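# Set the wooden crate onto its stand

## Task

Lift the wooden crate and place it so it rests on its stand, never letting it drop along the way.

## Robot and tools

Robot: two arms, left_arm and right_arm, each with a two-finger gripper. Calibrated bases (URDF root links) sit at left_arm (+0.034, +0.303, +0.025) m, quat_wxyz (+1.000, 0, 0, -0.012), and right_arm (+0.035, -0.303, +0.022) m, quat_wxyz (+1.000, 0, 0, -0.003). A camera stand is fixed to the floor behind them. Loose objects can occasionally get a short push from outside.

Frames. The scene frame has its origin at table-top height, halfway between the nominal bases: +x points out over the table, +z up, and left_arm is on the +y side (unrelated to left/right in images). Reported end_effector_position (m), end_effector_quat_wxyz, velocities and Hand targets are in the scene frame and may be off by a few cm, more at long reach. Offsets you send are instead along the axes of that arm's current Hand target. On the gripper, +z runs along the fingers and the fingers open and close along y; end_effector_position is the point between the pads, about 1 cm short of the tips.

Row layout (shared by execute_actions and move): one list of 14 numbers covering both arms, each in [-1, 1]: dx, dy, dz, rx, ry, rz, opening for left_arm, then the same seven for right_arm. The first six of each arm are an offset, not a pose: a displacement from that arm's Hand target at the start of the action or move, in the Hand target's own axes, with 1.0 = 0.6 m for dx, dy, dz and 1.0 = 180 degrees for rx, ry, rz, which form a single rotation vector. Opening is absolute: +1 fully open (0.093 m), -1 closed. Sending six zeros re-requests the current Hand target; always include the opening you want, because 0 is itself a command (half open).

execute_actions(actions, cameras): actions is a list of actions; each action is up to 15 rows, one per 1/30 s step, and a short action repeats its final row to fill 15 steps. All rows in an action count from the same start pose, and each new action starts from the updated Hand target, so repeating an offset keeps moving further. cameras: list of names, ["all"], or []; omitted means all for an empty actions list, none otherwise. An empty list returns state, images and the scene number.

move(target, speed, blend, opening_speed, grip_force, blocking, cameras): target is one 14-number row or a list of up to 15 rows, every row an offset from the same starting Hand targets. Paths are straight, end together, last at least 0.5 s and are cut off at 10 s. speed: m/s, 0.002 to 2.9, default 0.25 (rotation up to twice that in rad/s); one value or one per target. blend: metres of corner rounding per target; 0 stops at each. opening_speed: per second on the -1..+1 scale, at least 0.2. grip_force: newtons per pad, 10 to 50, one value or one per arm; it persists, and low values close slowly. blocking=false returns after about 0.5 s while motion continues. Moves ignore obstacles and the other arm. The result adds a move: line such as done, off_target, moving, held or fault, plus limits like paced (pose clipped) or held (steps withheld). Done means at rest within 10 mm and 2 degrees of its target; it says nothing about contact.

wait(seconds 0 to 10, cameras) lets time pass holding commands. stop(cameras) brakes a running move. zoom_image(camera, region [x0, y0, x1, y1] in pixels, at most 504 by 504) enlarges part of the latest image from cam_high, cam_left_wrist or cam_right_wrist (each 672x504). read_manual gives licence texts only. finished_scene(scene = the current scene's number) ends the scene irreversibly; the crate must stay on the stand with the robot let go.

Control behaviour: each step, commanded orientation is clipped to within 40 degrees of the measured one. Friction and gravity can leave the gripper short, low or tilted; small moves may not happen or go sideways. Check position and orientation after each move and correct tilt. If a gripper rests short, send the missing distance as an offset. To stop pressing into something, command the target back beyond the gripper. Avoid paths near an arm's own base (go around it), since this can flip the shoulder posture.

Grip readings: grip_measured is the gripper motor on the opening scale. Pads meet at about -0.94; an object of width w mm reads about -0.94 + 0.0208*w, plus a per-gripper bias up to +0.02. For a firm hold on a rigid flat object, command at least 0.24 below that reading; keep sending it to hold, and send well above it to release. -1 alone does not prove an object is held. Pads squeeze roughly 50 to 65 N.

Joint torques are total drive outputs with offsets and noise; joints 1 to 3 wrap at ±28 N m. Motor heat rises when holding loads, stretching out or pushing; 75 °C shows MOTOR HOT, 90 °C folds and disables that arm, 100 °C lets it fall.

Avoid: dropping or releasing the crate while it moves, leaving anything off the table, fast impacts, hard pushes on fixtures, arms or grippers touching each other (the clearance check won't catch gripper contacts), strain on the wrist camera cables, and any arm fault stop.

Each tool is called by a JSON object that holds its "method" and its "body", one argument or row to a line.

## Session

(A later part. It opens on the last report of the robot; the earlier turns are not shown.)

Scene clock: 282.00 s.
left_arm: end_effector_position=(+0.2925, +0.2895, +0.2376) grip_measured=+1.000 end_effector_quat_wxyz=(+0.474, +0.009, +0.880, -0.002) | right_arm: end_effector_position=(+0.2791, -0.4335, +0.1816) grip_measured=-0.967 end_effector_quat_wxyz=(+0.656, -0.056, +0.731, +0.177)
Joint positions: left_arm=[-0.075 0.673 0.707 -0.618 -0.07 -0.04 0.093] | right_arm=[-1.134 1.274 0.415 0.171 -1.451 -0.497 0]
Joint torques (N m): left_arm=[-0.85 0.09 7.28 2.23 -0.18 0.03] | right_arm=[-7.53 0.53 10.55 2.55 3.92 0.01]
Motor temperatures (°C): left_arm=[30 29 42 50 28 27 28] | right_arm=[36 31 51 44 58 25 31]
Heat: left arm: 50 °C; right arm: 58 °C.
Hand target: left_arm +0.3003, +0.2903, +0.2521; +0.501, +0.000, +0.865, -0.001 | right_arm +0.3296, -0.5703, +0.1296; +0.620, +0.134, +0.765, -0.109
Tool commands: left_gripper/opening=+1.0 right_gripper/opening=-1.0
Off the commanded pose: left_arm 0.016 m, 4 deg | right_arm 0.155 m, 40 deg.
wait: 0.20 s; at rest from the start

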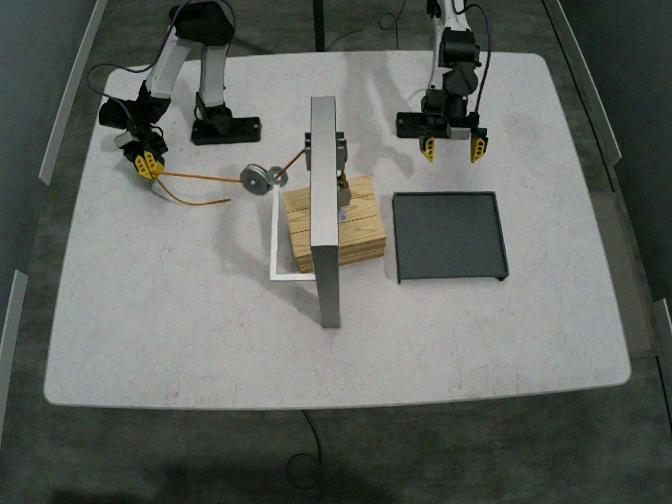

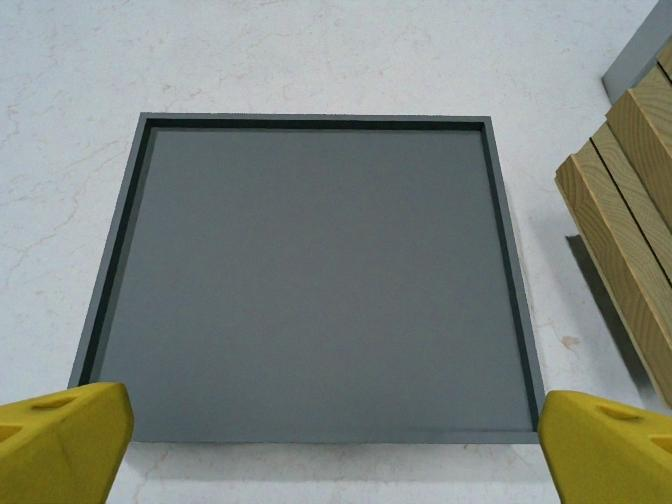

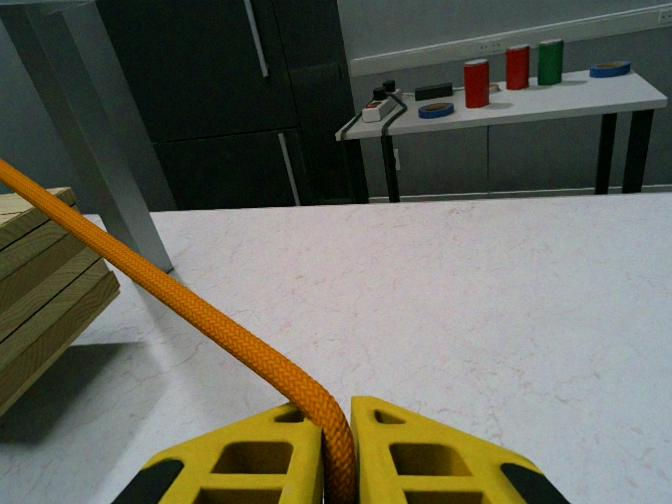

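{"method": "move", "body": {
  "target": [0,0,0,0,0,0, 1, -0.018, 0.212, -0.1555, -0.217,0,-0.046, -1],
  "cameras": ["all"],
  "speed": 0.1
}}

Scene clock: 291.87 s.
left_arm: end_effector_position=(+0.2925, +0.2895, +0.2376) grip_measured=+1.000 end_effector_quat_wxyz=(+0.474, +0.009, +0.880, -0.002) | right_arm: end_effector_position=(+0.2814, -0.3934, +0.1655) grip_measured=-0.967 end_effector_quat_wxyz=(+0.642, -0.140, +0.735, +0.168)
Joint positions: left_arm=[-0.075 0.673 0.707 -0.618 -0.07 -0.04 0.093] | right_arm=[-1.034 1.243 0.415 -0.113 -1.424 -0.868 0]
Joint torques (N m): left_arm=[-0.83 0.09 7.28 2.23 -0.18 0.03] | right_arm=[-1.47 -1.2 8.81 1.36 0.41 -0.31]
Motor temperatures (°C): left_arm=[30 29 42 50 28 27 28] | right_arm=[36 31 51 44 56 25 31]
Heat: left arm: 50 °C; right arm: 56 °C.
Hand target: left_arm +0.3003, +0.2903, +0.2521; +0.501, +0.000, +0.865, -0.001 | right_arm +0.2891, -0.4205, +0.1595; +0.620, -0.135, +0.765, +0.110
Off the commanded pose: left_arm 0.016 m, 4 deg | right_arm 0.029 m, 8 deg.
move: off_target (left_arm, right_arm)

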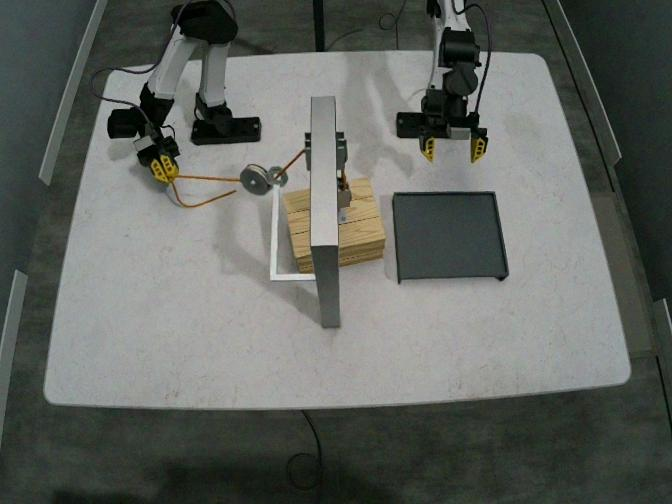

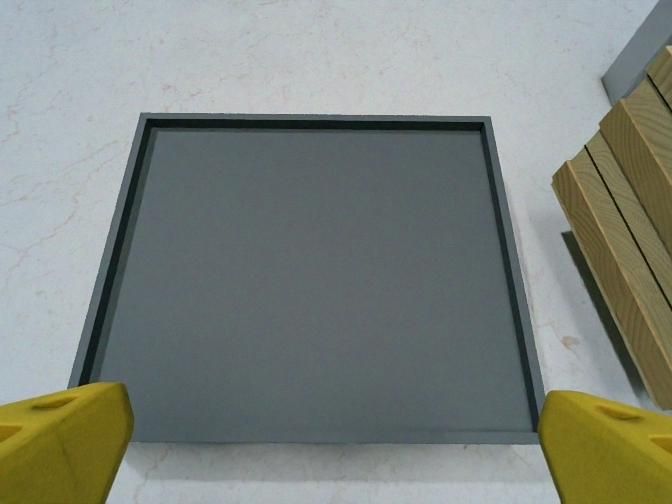

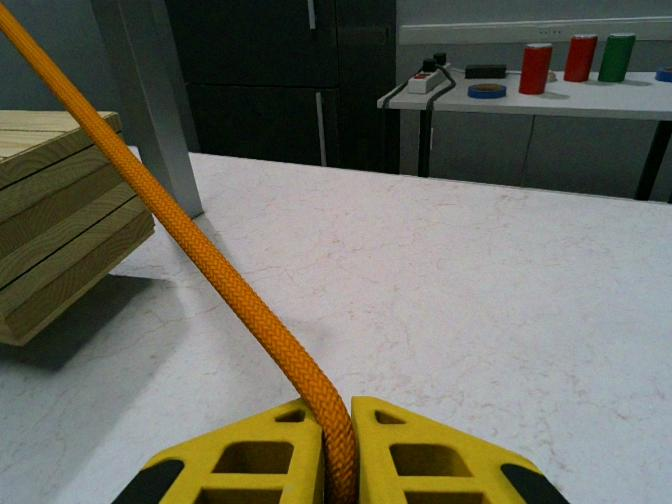

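{"method": "zoom_image", "body": {
  "camera": "cam_left_wrist",
  "region": [472, 20, 672, 440]
}}

{"method": "zoom_image", "body": {
  "camera": "cam_high",
  "region": [220, 120, 420, 300]
}}

{"method": "zoom_image", "body": {
  "camera": "cam_right_wrist",
  "region": [0, 80, 250, 400]
}}

Scaled by 1.200 from the camera's 672x504 image, which has a finer 960x720 frame.

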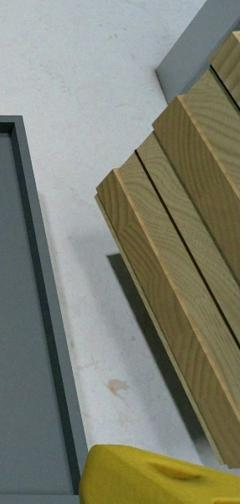

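Scaled by 2.520 from the camera's 672x504 image, which has a finer 960x720 frame.

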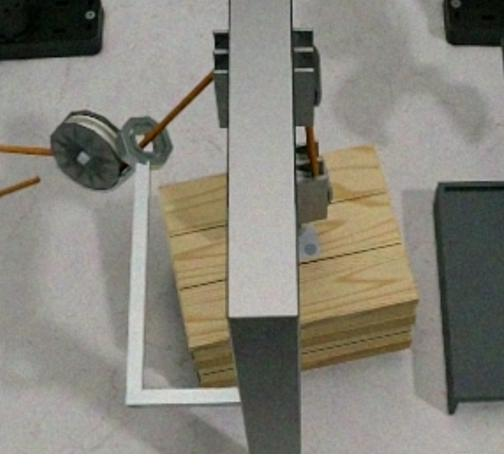

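Scaled by 1.575 from the camera's 672x504 image, which has a finer 960x720 frame.

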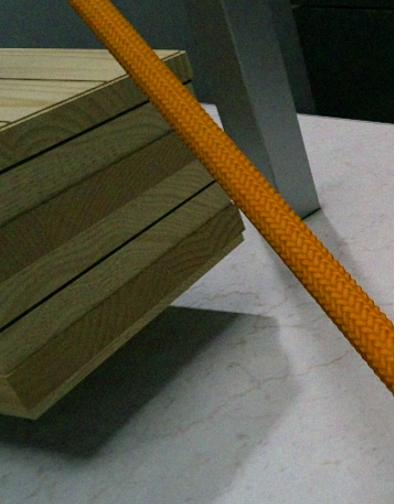

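{"method": "move", "body": {
  "target": [-0.011,0.35,0.186,-0.2595,0.2595,-0.4495, 1, 0,0,0,0,0,0, -1],
  "cameras": ["all"],
  "speed": 0.3
}}

Scene clock: 337.47 s.
left_arm: end_effector_position=(+0.4009, +0.5020, +0.1928) grip_measured=+1.000 end_effector_quat_wxyz=(-0.038, +0.701, -0.712, +0.009) | right_arm: end_effector_position=(+0.2816, -0.3939, +0.1669) grip_measured=-0.967 end_effector_quat_wxyz=(+0.642, -0.142, +0.734, +0.167)
Joint positions: left_arm=[0.518 2.111 2.151 -1.532 -0.004 -1.06 0.093] | right_arm=[-1.034 1.243 0.424 -0.131 -1.424 -0.882 0]
Joint torques (N m): left_arm=[-0.08 -9.44 8.62 0.06 0.03 0.01] | right_arm=[-1.46 -0.96 8.53 1.36 0.41 -0.27]
Motor temperatures (°C): left_arm=[30 29 43 50 28 27 28] | right_arm=[32 31 51 41 39 25 32]
Heat: left arm: 50 °C; right arm: 51 °C.
Hand target: left_arm +0.4007, +0.5001, +0.2022; -0.001, +0.706, -0.708, +0.001 | right_arm +0.2891, -0.4205, +0.1595; +0.620, -0.135, +0.765, +0.110
Off the commanded pose: left_arm 0.010 m, 4 deg | right_arm 0.029 m, 8 deg.
joint sent to its limit (left arm) — joint 4 (wrist pitch), lower limit. The joint targets are off in position and orientation.
move: off_target (left_arm, right_arm)

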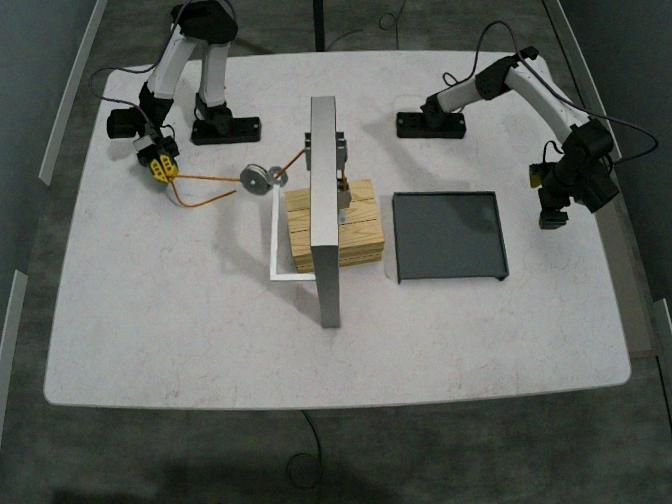

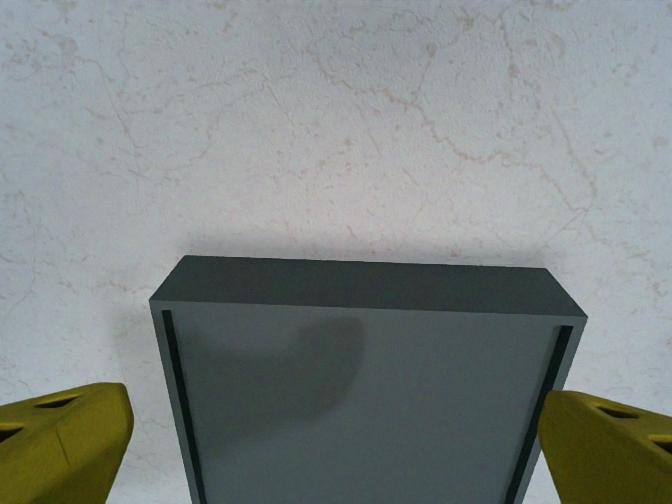

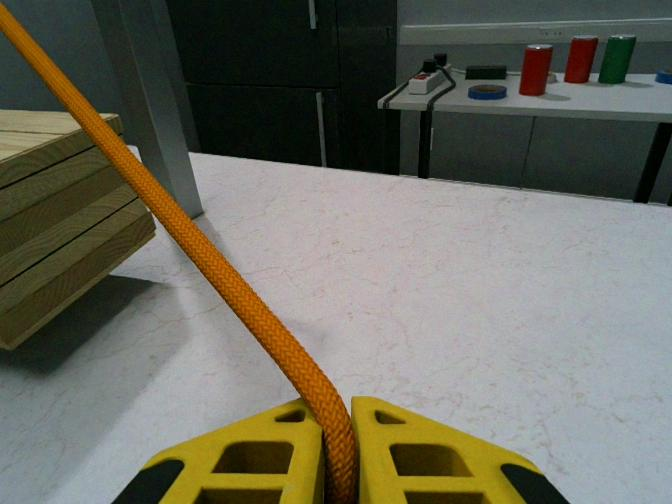

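{"method": "zoom_image", "body": {
  "camera": "cam_high",
  "region": [380, 180, 520, 290]
}}

{"method": "zoom_image", "body": {
  "camera": "cam_left_wrist",
  "region": [120, 220, 620, 504]
}}

Scaled by 3.600 from the camera's 672x504 image, which has a finer 960x720 frame.

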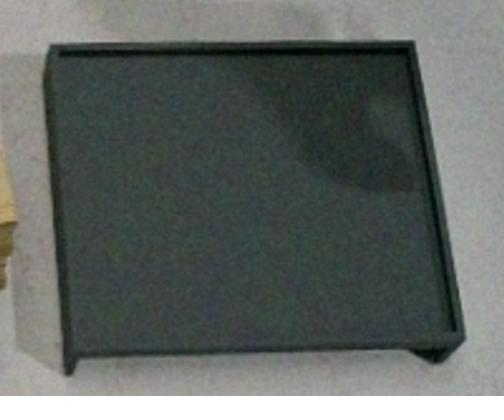

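Scaled by 1.008 from the camera's 672x504 image, which has a finer 960x720 frame.

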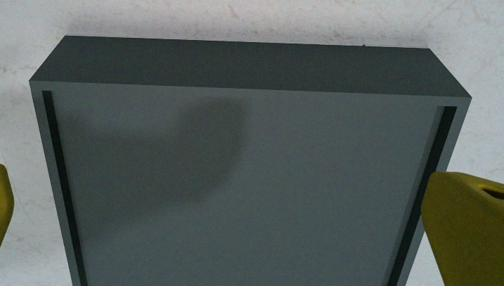

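{"method": "move", "body": {
  "target": [0,0,0,0,0,0, 1, 0.0445,-0.352,-0.048,-0.027,0,-0.006, -1],
  "cameras": ["all"],
  "speed": 0.08
}}

Scene clock: 371.03 s.
left_arm: end_effector_position=(+0.4012, +0.5015, +0.1928) grip_measured=+1.000 end_effector_quat_wxyz=(-0.038, +0.701, -0.712, +0.009) | right_arm: end_effector_position=(+0.3409, -0.5534, +0.1482) grip_measured=-0.967 end_effector_quat_wxyz=(+0.572, -0.179, +0.763, +0.244)
Joint positions: left_arm=[0.517 2.111 2.151 -1.532 -0.004 -1.06 0.093] | right_arm=[-1.102 2.297 1.708 -1.61 -1.286 -2.045 0]
Joint torques (N m): left_arm=[-0.28 -9.44 8.62 0.05 0.03 0.01] | right_arm=[-9.33 -5.91 10.51 0.88 -1.09 0]
Motor temperatures (°C): left_arm=[30 37 46 44 28 27 28] | right_arm=[33 31 54 42 37 25 32]
Heat: left arm: 46 °C; right arm: 54 °C.
Hand target: left_arm +0.4007, +0.5001, +0.2022; -0.001, +0.706, -0.708, +0.001 | right_arm +0.3299, -0.6304, +0.1394; +0.615, -0.169, +0.758, +0.136
Off the commanded pose: left_arm 0.010 m, 4 deg | right_arm 0.078 m, 13 deg.
joint read past its limit (right arm) — joint 4 (wrist pitch), lower limit.
joint sent to its limit (left arm) — joint 4 (wrist pitch), lower limit. The joint targets are off in position and orientation.
move: off_target (left_arm, right_arm)

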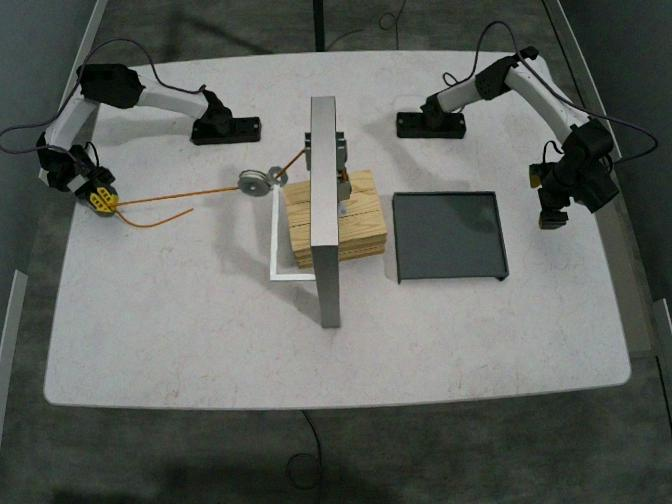

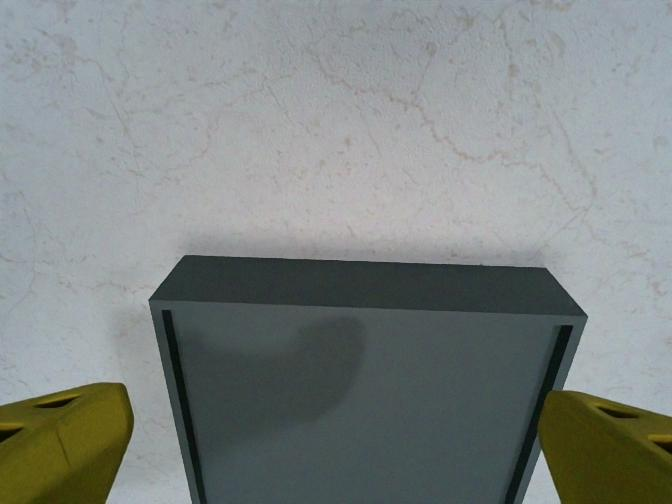

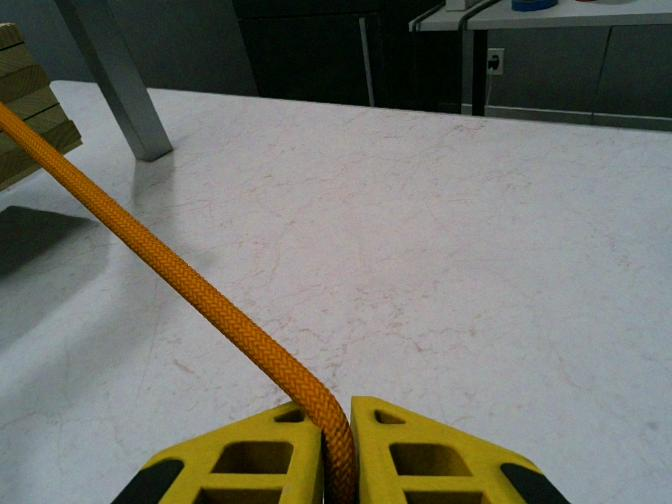

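{"method": "move", "body": {
  "target": [0,0,0.27,0,0,0, 1, -0.007,0.068,0.031,0,0,0, -1],
  "cameras": ["all"],
  "speed": 0.15
}}

Scene clock: 384.50 s.
left_arm: end_effector_position=(+0.3974, +0.4988, +0.0386) grip_measured=+1.000 end_effector_quat_wxyz=(+0.007, +0.701, -0.713, -0.003) | right_arm: end_effector_position=(+0.3305, -0.5438, +0.1345) grip_measured=-0.967 end_effector_quat_wxyz=(+0.574, -0.166, +0.765, +0.239)
Joint positions: left_arm=[0.517 2.195 1.667 -1.058 -0.001 -1.06 0.093] | right_arm=[-1.117 2.246 1.565 -1.491 -1.293 -2.008 0]
Joint torques (N m): left_arm=[-0.31 -10.24 5.3 0.29 0.02 0] | right_arm=[-4.53 -11.11 5 1.08 -1.22 0.11]
Motor temperatures (°C): left_arm=[30 39 46 43 28 27 28] | right_arm=[35 33 55 40 37 25 32]
Heat: left arm: 46 °C; right arm: 55 °C.
Hand target: left_arm +0.4012, +0.5000, +0.0402; -0.001, +0.706, -0.708, +0.001 | right_arm +0.3299, -0.5854, +0.1396; +0.615, -0.169, +0.758, +0.136
Off the commanded pose: left_arm 0.004 m, 1 deg | right_arm 0.042 m, 13 deg.
move: off_target (right_arm)

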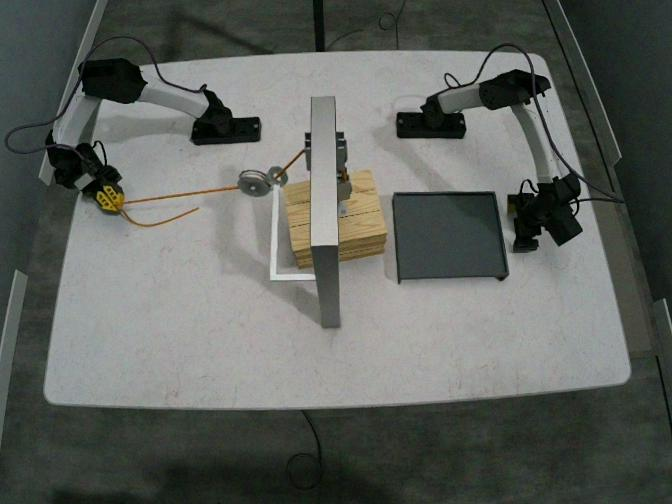

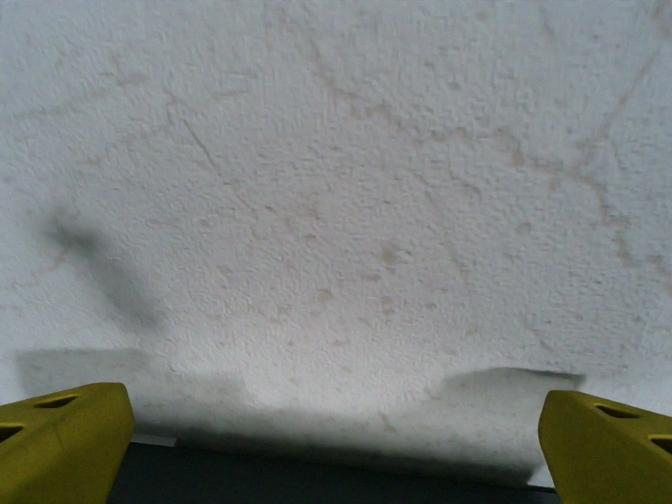

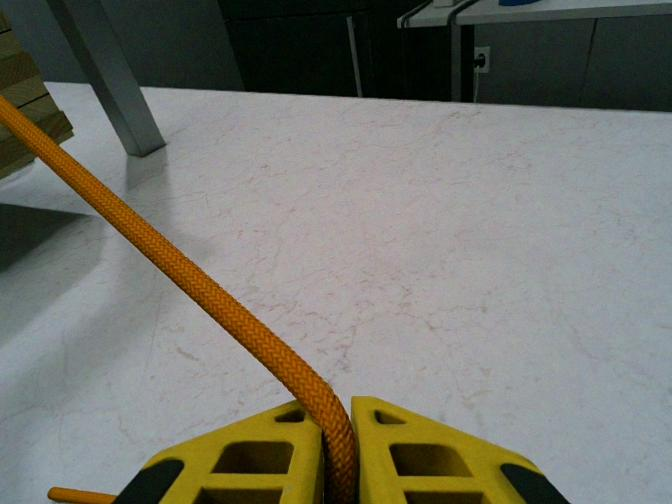

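{"method": "move", "body": {
  "target": [0.333,-0.028,0,0,0,0, 1, 0,0,0,0,0,0, -1],
  "cameras": ["all"],
  "speed": 0.12
}}

Scene clock: 390.30 s.
left_arm: end_effector_position=(+0.4163, +0.3151, +0.0281) grip_measured=+1.000 end_effector_quat_wxyz=(-0.004, +0.704, -0.710, -0.019) | right_arm: end_effector_position=(+0.3306, -0.5439, +0.1344) grip_measured=-0.967 end_effector_quat_wxyz=(+0.574, -0.164, +0.766, +0.240)
Joint positions: left_arm=[0.04 2.101 1.473 -0.962 -0.033 -1.545 0.093] | right_arm=[-1.117 2.246 1.565 -1.489 -1.293 -2.004 0]
Joint torques (N m): left_arm=[-1.92 -11.97 5.15 0.07 0.21 -0.13] | right_arm=[-4.41 -11.22 4.89 1.17 -1.2 0.11]
Heat: left arm: 45 °C; right arm: 53 °C.
Hand target: left_arm +0.4177, +0.3002, +0.0403; -0.001, +0.706, -0.708, +0.001 | right_arm +0.3299, -0.5854, +0.1396; +0.615, -0.169, +0.758, +0.136
Off the commanded pose: left_arm 0.019 m, 2 deg | right_arm 0.042 m, 13 deg.
move: off_target (left_arm, right_arm)

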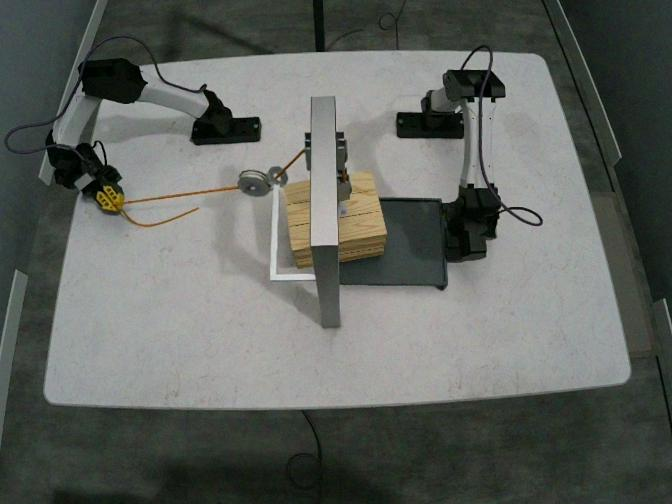

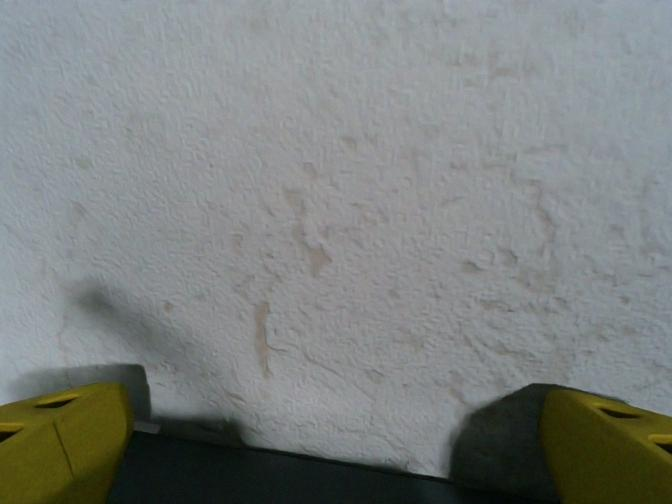

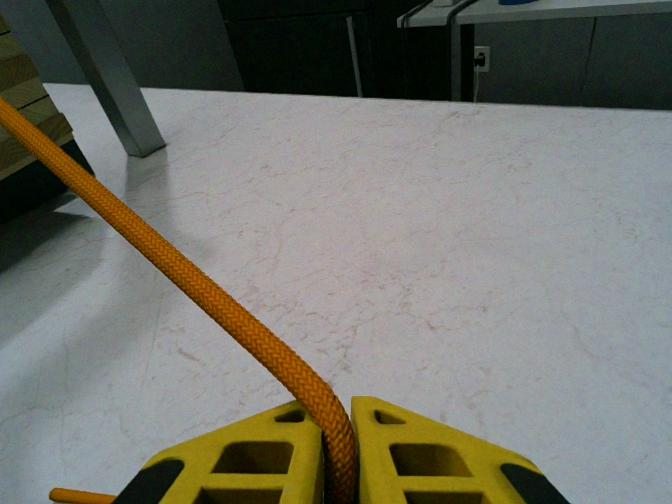

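{"method": "move", "body": {
  "target": [0.225,0,-0.022,0,0.095,0, 1, 0,0,0,0,0,0, -1],
  "cameras": ["all"],
  "speed": 0.12
}}

Scene clock: 404.10 s.
left_arm: end_effector_position=(+0.4023, +0.1897, +0.0320) grip_measured=+1.000 end_effector_quat_wxyz=(+0.096, +0.709, -0.696, +0.053) | right_arm: end_effector_position=(+0.3306, -0.5439, +0.1344) grip_measured=-0.967 end_effector_quat_wxyz=(+0.574, -0.164, +0.766, +0.240)
Joint positions: left_arm=[-0.181 2.101 1.473 -0.957 0.218 -1.792 0.093] | right_arm=[-1.117 2.246 1.565 -1.489 -1.293 -2.004 0]
Joint torques (N m): left_arm=[-1.73 -11.4 8.42 0.32 0.71 0.04] | right_arm=[-4.37 -11.19 4.85 1.16 -1.2 0.13]
Motor temperatures (°C): left_arm=[30 42 44 42 28 27 28] | right_arm=[34 39 50 39 37 25 32]
Heat: left arm: 44 °C; right arm: 50 °C.
Hand target: left_arm +0.4174, +0.1652, +0.0535; +0.104, +0.698, -0.700, +0.106 | right_arm +0.3299, -0.5854, +0.1396; +0.615, -0.169, +0.758, +0.136
Off the commanded pose: left_arm 0.036 m, 6 deg | right_arm 0.042 m, 13 deg.
move: off_target (left_arm, right_arm)

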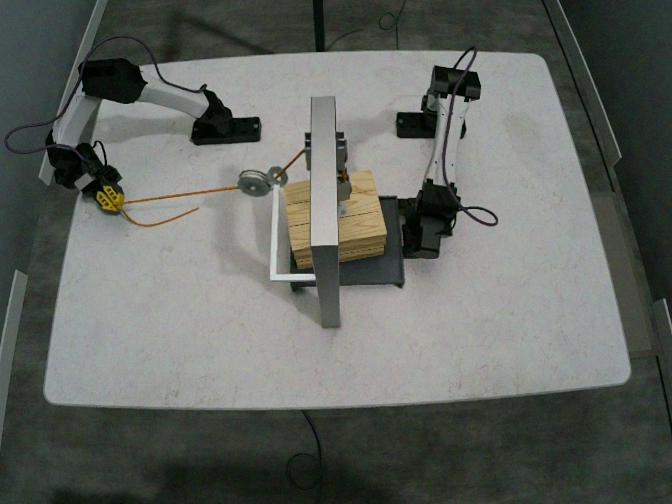

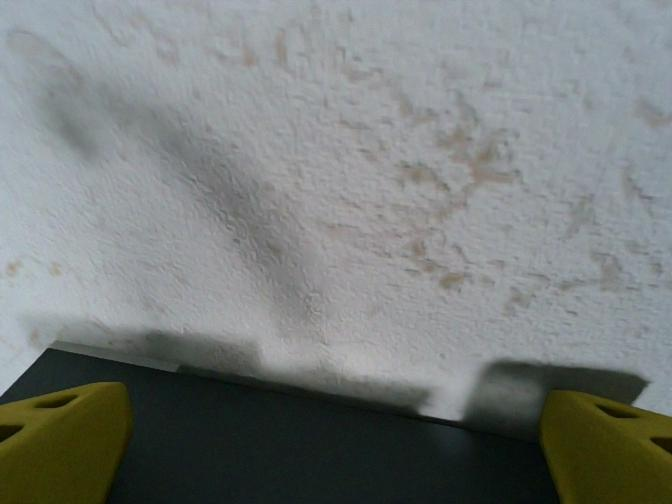

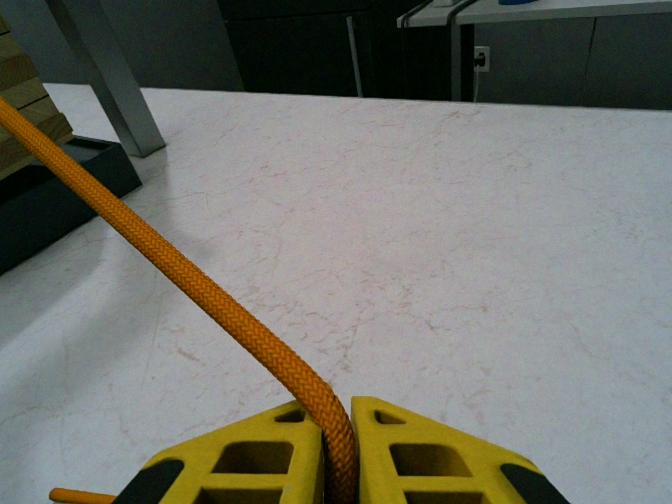

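{"method": "move", "body": {
  "target": [0.062,0,0.024,0,0,0, 1, 0,0,0,0,0,0, -1],
  "cameras": ["all"],
  "speed": 0.08
}}

{"method": "zoom_image", "body": {
  "camera": "cam_high",
  "region": [240, 140, 460, 310]
}}

Scene clock: 410.70 s.
left_arm: end_effector_position=(+0.4012, +0.1503, +0.0365) grip_measured=+1.000 end_effector_quat_wxyz=(+0.095, +0.710, -0.696, +0.058) | right_arm: end_effector_position=(+0.3306, -0.5439, +0.1344) grip_measured=-0.967 end_effector_quat_wxyz=(+0.574, -0.164, +0.766, +0.240)
Joint positions: left_arm=[-0.278 2.112 1.508 -0.949 0.223 -1.893 0.093] | right_arm=[-1.117 2.246 1.565 -1.489 -1.293 -2.004 0]
Joint torques (N m): left_arm=[-1.69 -9.43 9.13 0.5 0.6 0.04] | right_arm=[-4.3 -11.19 4.92 1.16 -1.23 0.14]
Heat: left arm: 45 °C; right arm: 48 °C.
Hand target: left_arm +0.4173, +0.1254, +0.0507; +0.104, +0.698, -0.700, +0.106 | right_arm +0.3299, -0.5854, +0.1396; +0.615, -0.169, +0.758, +0.136
Off the commanded pose: left_arm 0.033 m, 6 deg | right_arm 0.042 m, 13 deg.
move: off_target (left_arm, right_arm)

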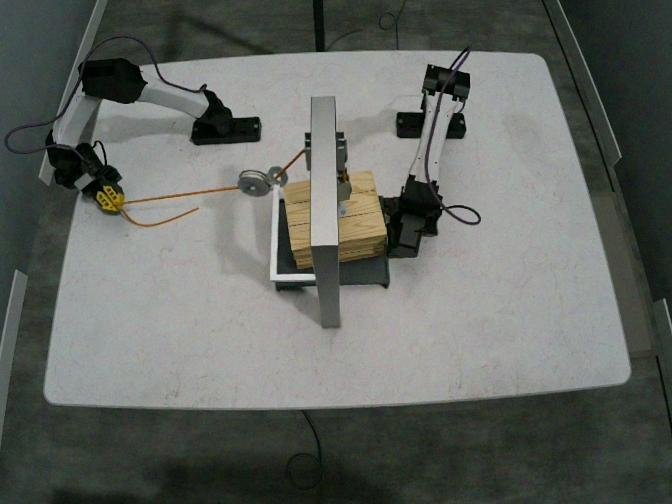

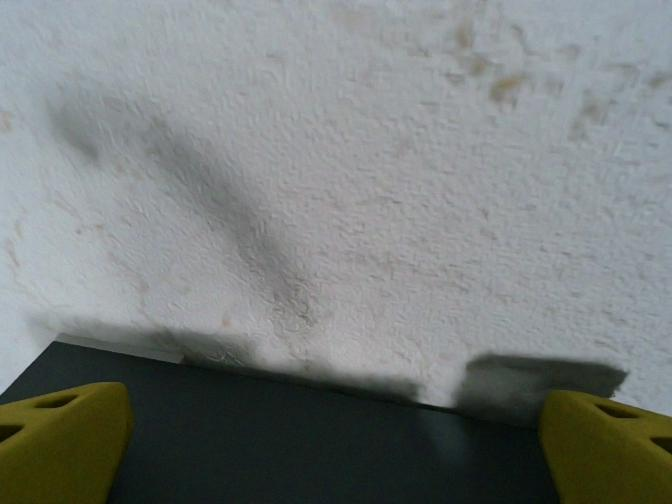

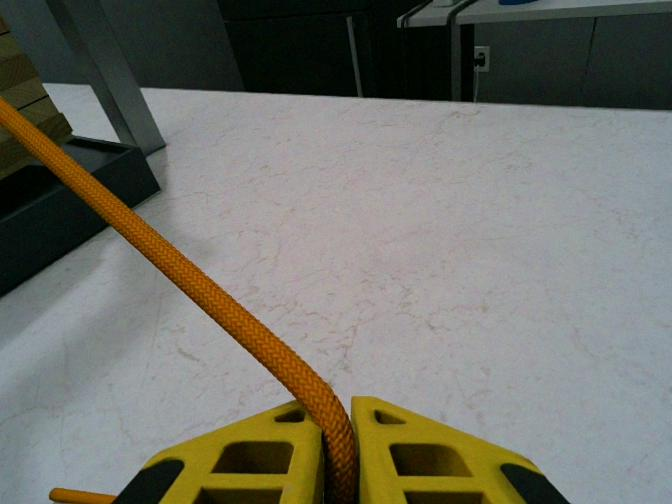

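Scaled by 2.291 from the camera's 672x504 image, which has a finer 960x720 frame.

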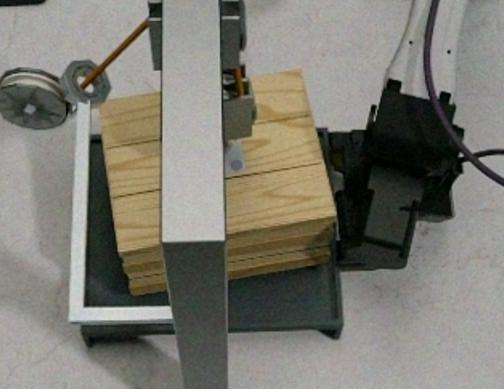

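{"method": "move", "body": {
  "target": [-0.237,0,-0.194,0,0.19,0, 1, 0,0,0,0,0,0, -1],
  "cameras": ["all"],
  "speed": 0.25
}}

Scene clock: 433.13 s.
left_arm: end_effector_position=(+0.4151, +0.2989, +0.1098) grip_measured=+1.000 end_effector_quat_wxyz=(+0.297, +0.639, -0.643, +0.299) | right_arm: end_effector_position=(+0.3306, -0.5439, +0.1344) grip_measured=-0.967 end_effector_quat_wxyz=(+0.574, -0.164, +0.766, +0.240)
Joint positions: left_arm=[0.339 2.227 1.749 -1.445 0.814 -1.095 0.093] | right_arm=[-1.117 2.246 1.565 -1.489 -1.293 -2.004 0]
Joint torques (N m): left_arm=[-0.54 -9.31 7.73 -0.71 0.54 0.17] | right_arm=[-4.41 -11.23 4.89 1.15 -1.23 0.11]
Motor temperatures (°C): left_arm=[30 43 46 41 29 27 28] | right_arm=[34 44 46 38 37 25 32]
Heat: left arm: 46 °C; right arm: 46 °C.
Hand target: left_arm +0.4174, +0.2956, +0.1201; +0.305, +0.636, -0.638, +0.307 | right_arm +0.3299, -0.5854, +0.1396; +0.615, -0.169, +0.758, +0.136
Off the commanded pose: left_arm 0.011 m, 1 deg | right_arm 0.042 m, 13 deg.
move: off_target (left_arm, right_arm)

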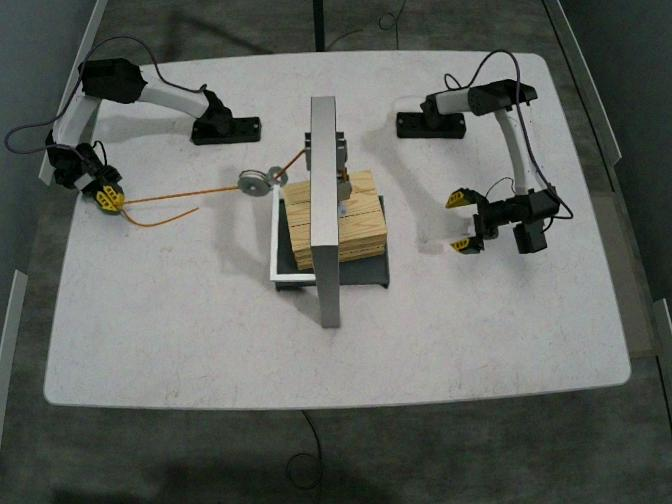

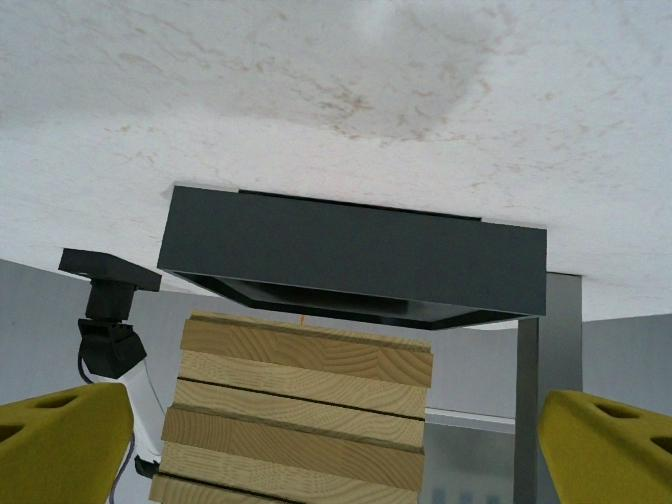

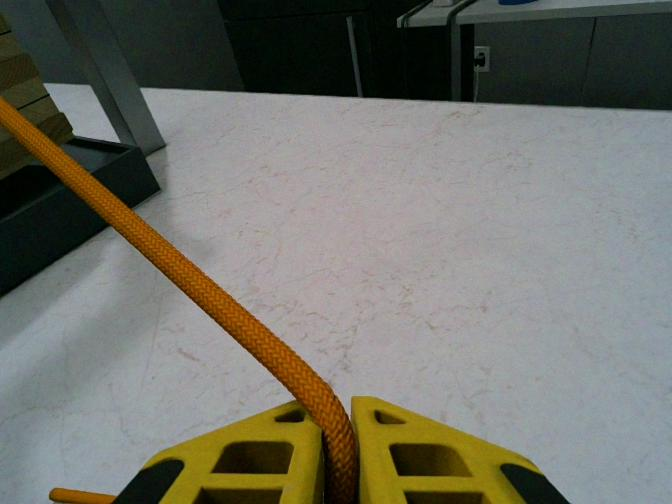

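{"method": "move", "body": {
  "target": [0.1255,0.029,0.104,0,0.13,0, 1, 0,0,0,0,0,0, -1],
  "cameras": ["all"],
  "speed": 0.2
}}

Scene clock: 460.77 s.
left_arm: end_effector_position=(+0.3980, +0.2013, +0.1308) grip_measured=+1.000 end_effector_quat_wxyz=(+0.431, +0.566, -0.567, +0.415) | right_arm: end_effector_position=(+0.3306, -0.5439, +0.1344) grip_measured=-0.967 end_effector_quat_wxyz=(+0.574, -0.164, +0.766, +0.240)
Joint positions: left_arm=[0.184 2.227 1.555 -1.445 1.232 -1.016 0.093] | right_arm=[-1.117 2.246 1.565 -1.489 -1.293 -2.004 0]
Joint torques (N m): left_arm=[-0.51 -10.7 4.04 -0.52 0.66 0.16] | right_arm=[-4.48 -11.26 4.88 1.15 -1.21 0.12]
Heat: left arm: 45 °C; right arm: 47 °C.
Hand target: left_arm +0.3998, +0.1998, +0.1398; +0.429, +0.561, -0.563, +0.430 | right_arm +0.3299, -0.5854, +0.1396; +0.615, -0.169, +0.758, +0.136
Off the commanded pose: left_arm 0.009 m, 2 deg | right_arm 0.042 m, 13 deg.
move: off_target (right_arm)

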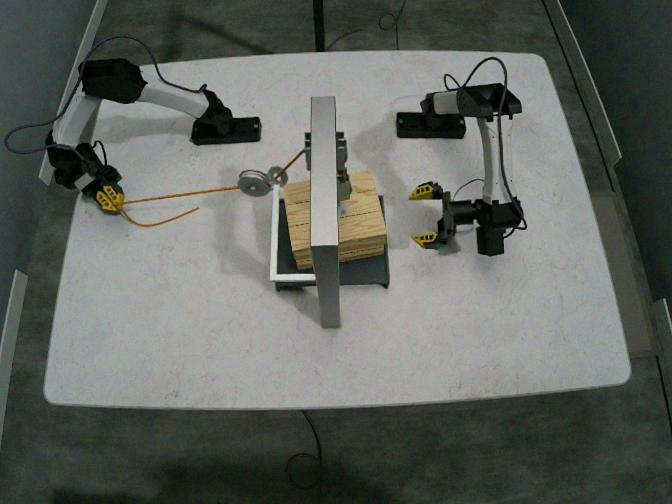

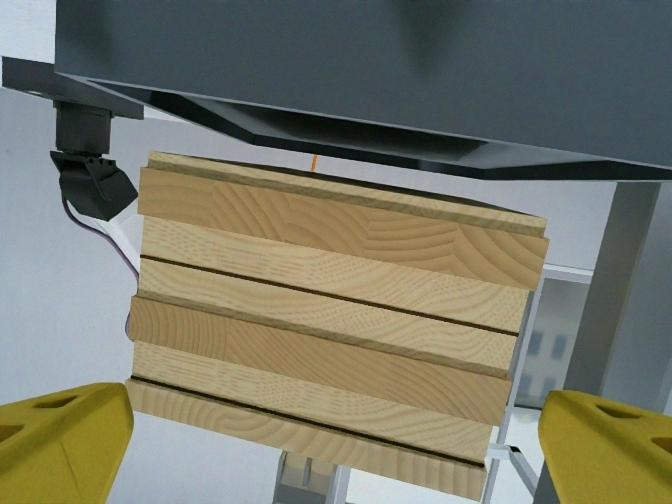

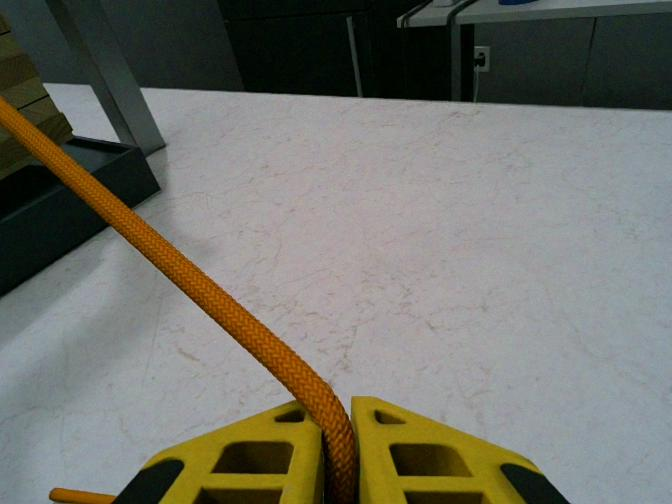

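{"method": "move", "body": {
  "target": [0.0395,0,0.145,0,0,0, 1, 0,0,0,0,0,0, -1],
  "cameras": ["all"],
  "speed": 0.06
}}

{"method": "zoom_image", "body": {
  "camera": "cam_high",
  "region": [240, 140, 460, 310]
}}

Scene clock: 467.13 s.
left_arm: end_effector_position=(+0.4013, +0.1154, +0.1226) grip_measured=+1.000 end_effector_quat_wxyz=(+0.433, +0.576, -0.555, +0.416) | right_arm: end_effector_position=(+0.3306, -0.5439, +0.1344) grip_measured=-0.967 end_effector_quat_wxyz=(+0.574, -0.164, +0.766, +0.240)
Joint positions: left_arm=[-0.048 2.029 1.232 -0.538 1.28 -1.855 0.093] | right_arm=[-1.117 2.246 1.565 -1.489 -1.293 -2.004 0]
Joint torques (N m): left_arm=[-1.07 -12.27 4.63 0.62 0.6 0.01] | right_arm=[-4.41 -11.32 4.93 1.15 -1.2 0.11]
Heat: left arm: 44 °C; right arm: 47 °C.
Hand target: left_arm +0.3996, +0.1097, +0.1398; +0.429, +0.561, -0.563, +0.430 | right_arm +0.3299, -0.5854, +0.1396; +0.615, -0.169, +0.758, +0.136
Off the commanded pose: left_arm 0.018 m, 3 deg | right_arm 0.042 m, 13 deg.
move: off_target (left_arm, right_arm)

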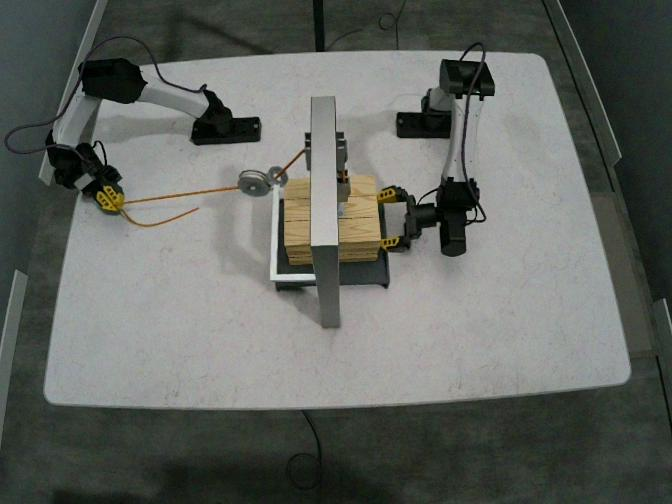

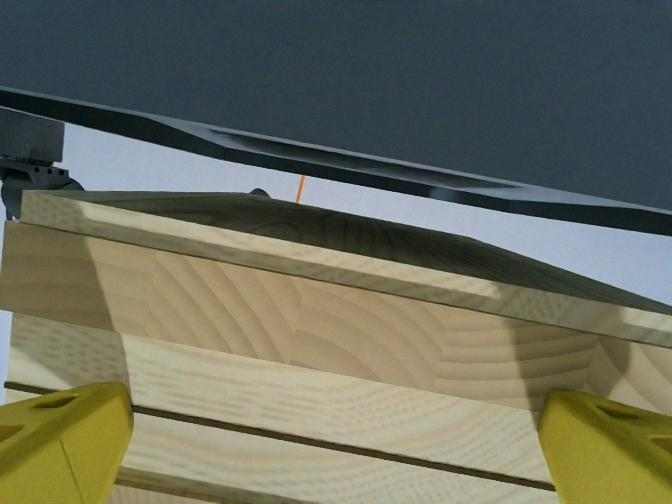

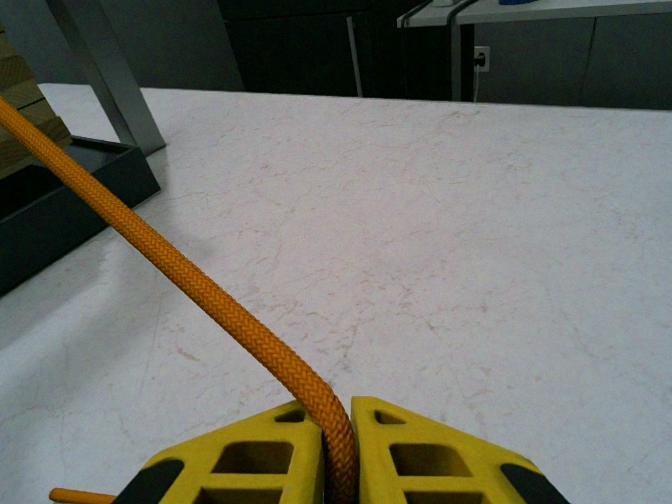

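Scaled by 2.291 from the camera's 672x504 image, which has a finer 960x720 frame.

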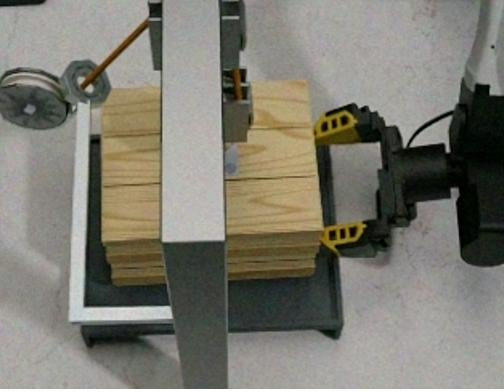

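{"method": "move", "body": {
  "target": [0,0,0,0,0,0, 1, -0.031,0.188,0.0645,0,0,0, -1],
  "cameras": ["all"],
  "speed": 0.06
}}

Scene clock: 475.40 s.
left_arm: end_effector_position=(+0.4007, +0.1155, +0.1219) grip_measured=+1.000 end_effector_quat_wxyz=(+0.437, +0.581, -0.550, +0.412) | right_arm: end_effector_position=(+0.3187, -0.4435, +0.1568) grip_measured=-0.967 end_effector_quat_wxyz=(+0.614, -0.163, +0.741, +0.218)
Joint positions: left_arm=[-0.048 2.029 1.229 -0.537 1.28 -1.87 0.093] | right_arm=[-1.008 1.723 0.895 -0.747 -1.419 -1.451 0]
Joint torques (N m): left_arm=[-1.09 -12.31 4.81 0.67 0.6 0.05] | right_arm=[-2.32 -6.63 5.05 1.69 -0.25 0.05]
Heat: left arm: 43 °C; right arm: 47 °C.
Hand target: left_arm +0.3996, +0.1097, +0.1398; +0.429, +0.561, -0.563, +0.430 | right_arm +0.3199, -0.4655, +0.1496; +0.615, -0.169, +0.758, +0.136
Off the commanded pose: left_arm 0.019 m, 4 deg | right_arm 0.023 m, 10 deg.
move: off_target (left_arm, right_arm)

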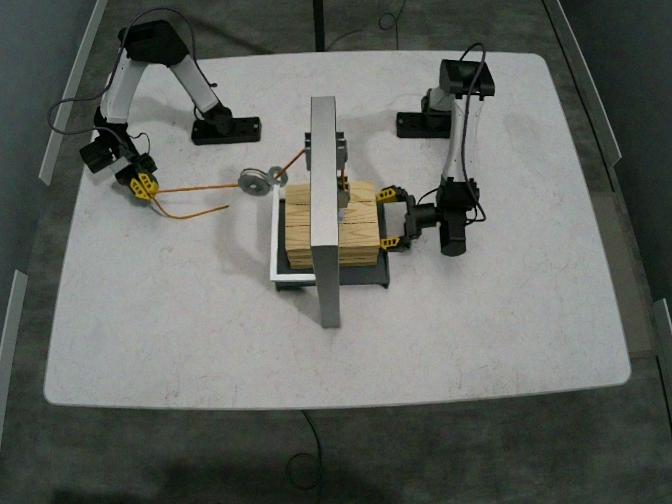

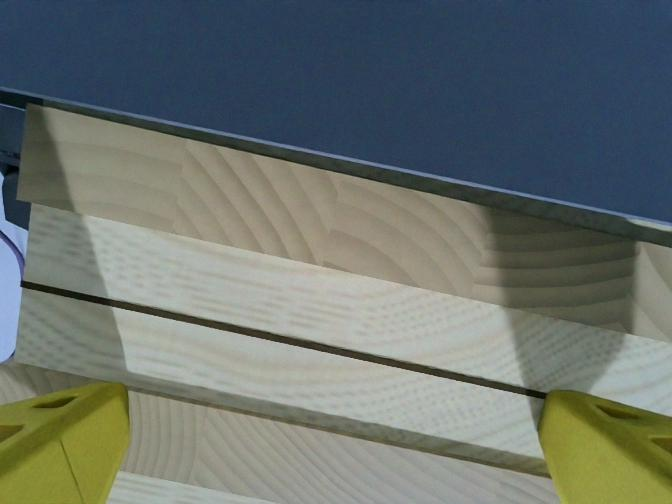

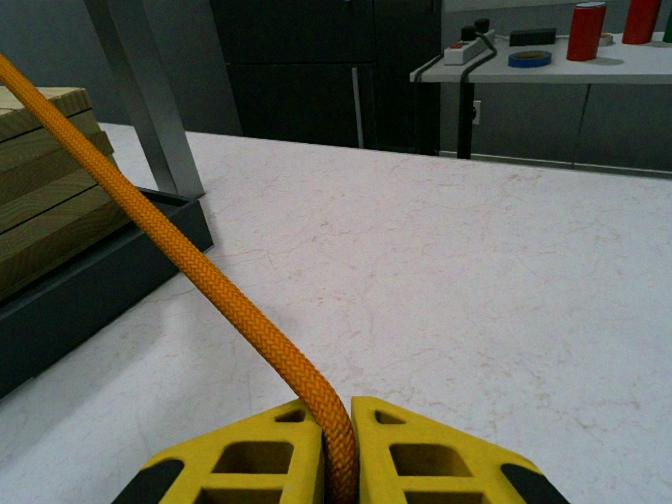

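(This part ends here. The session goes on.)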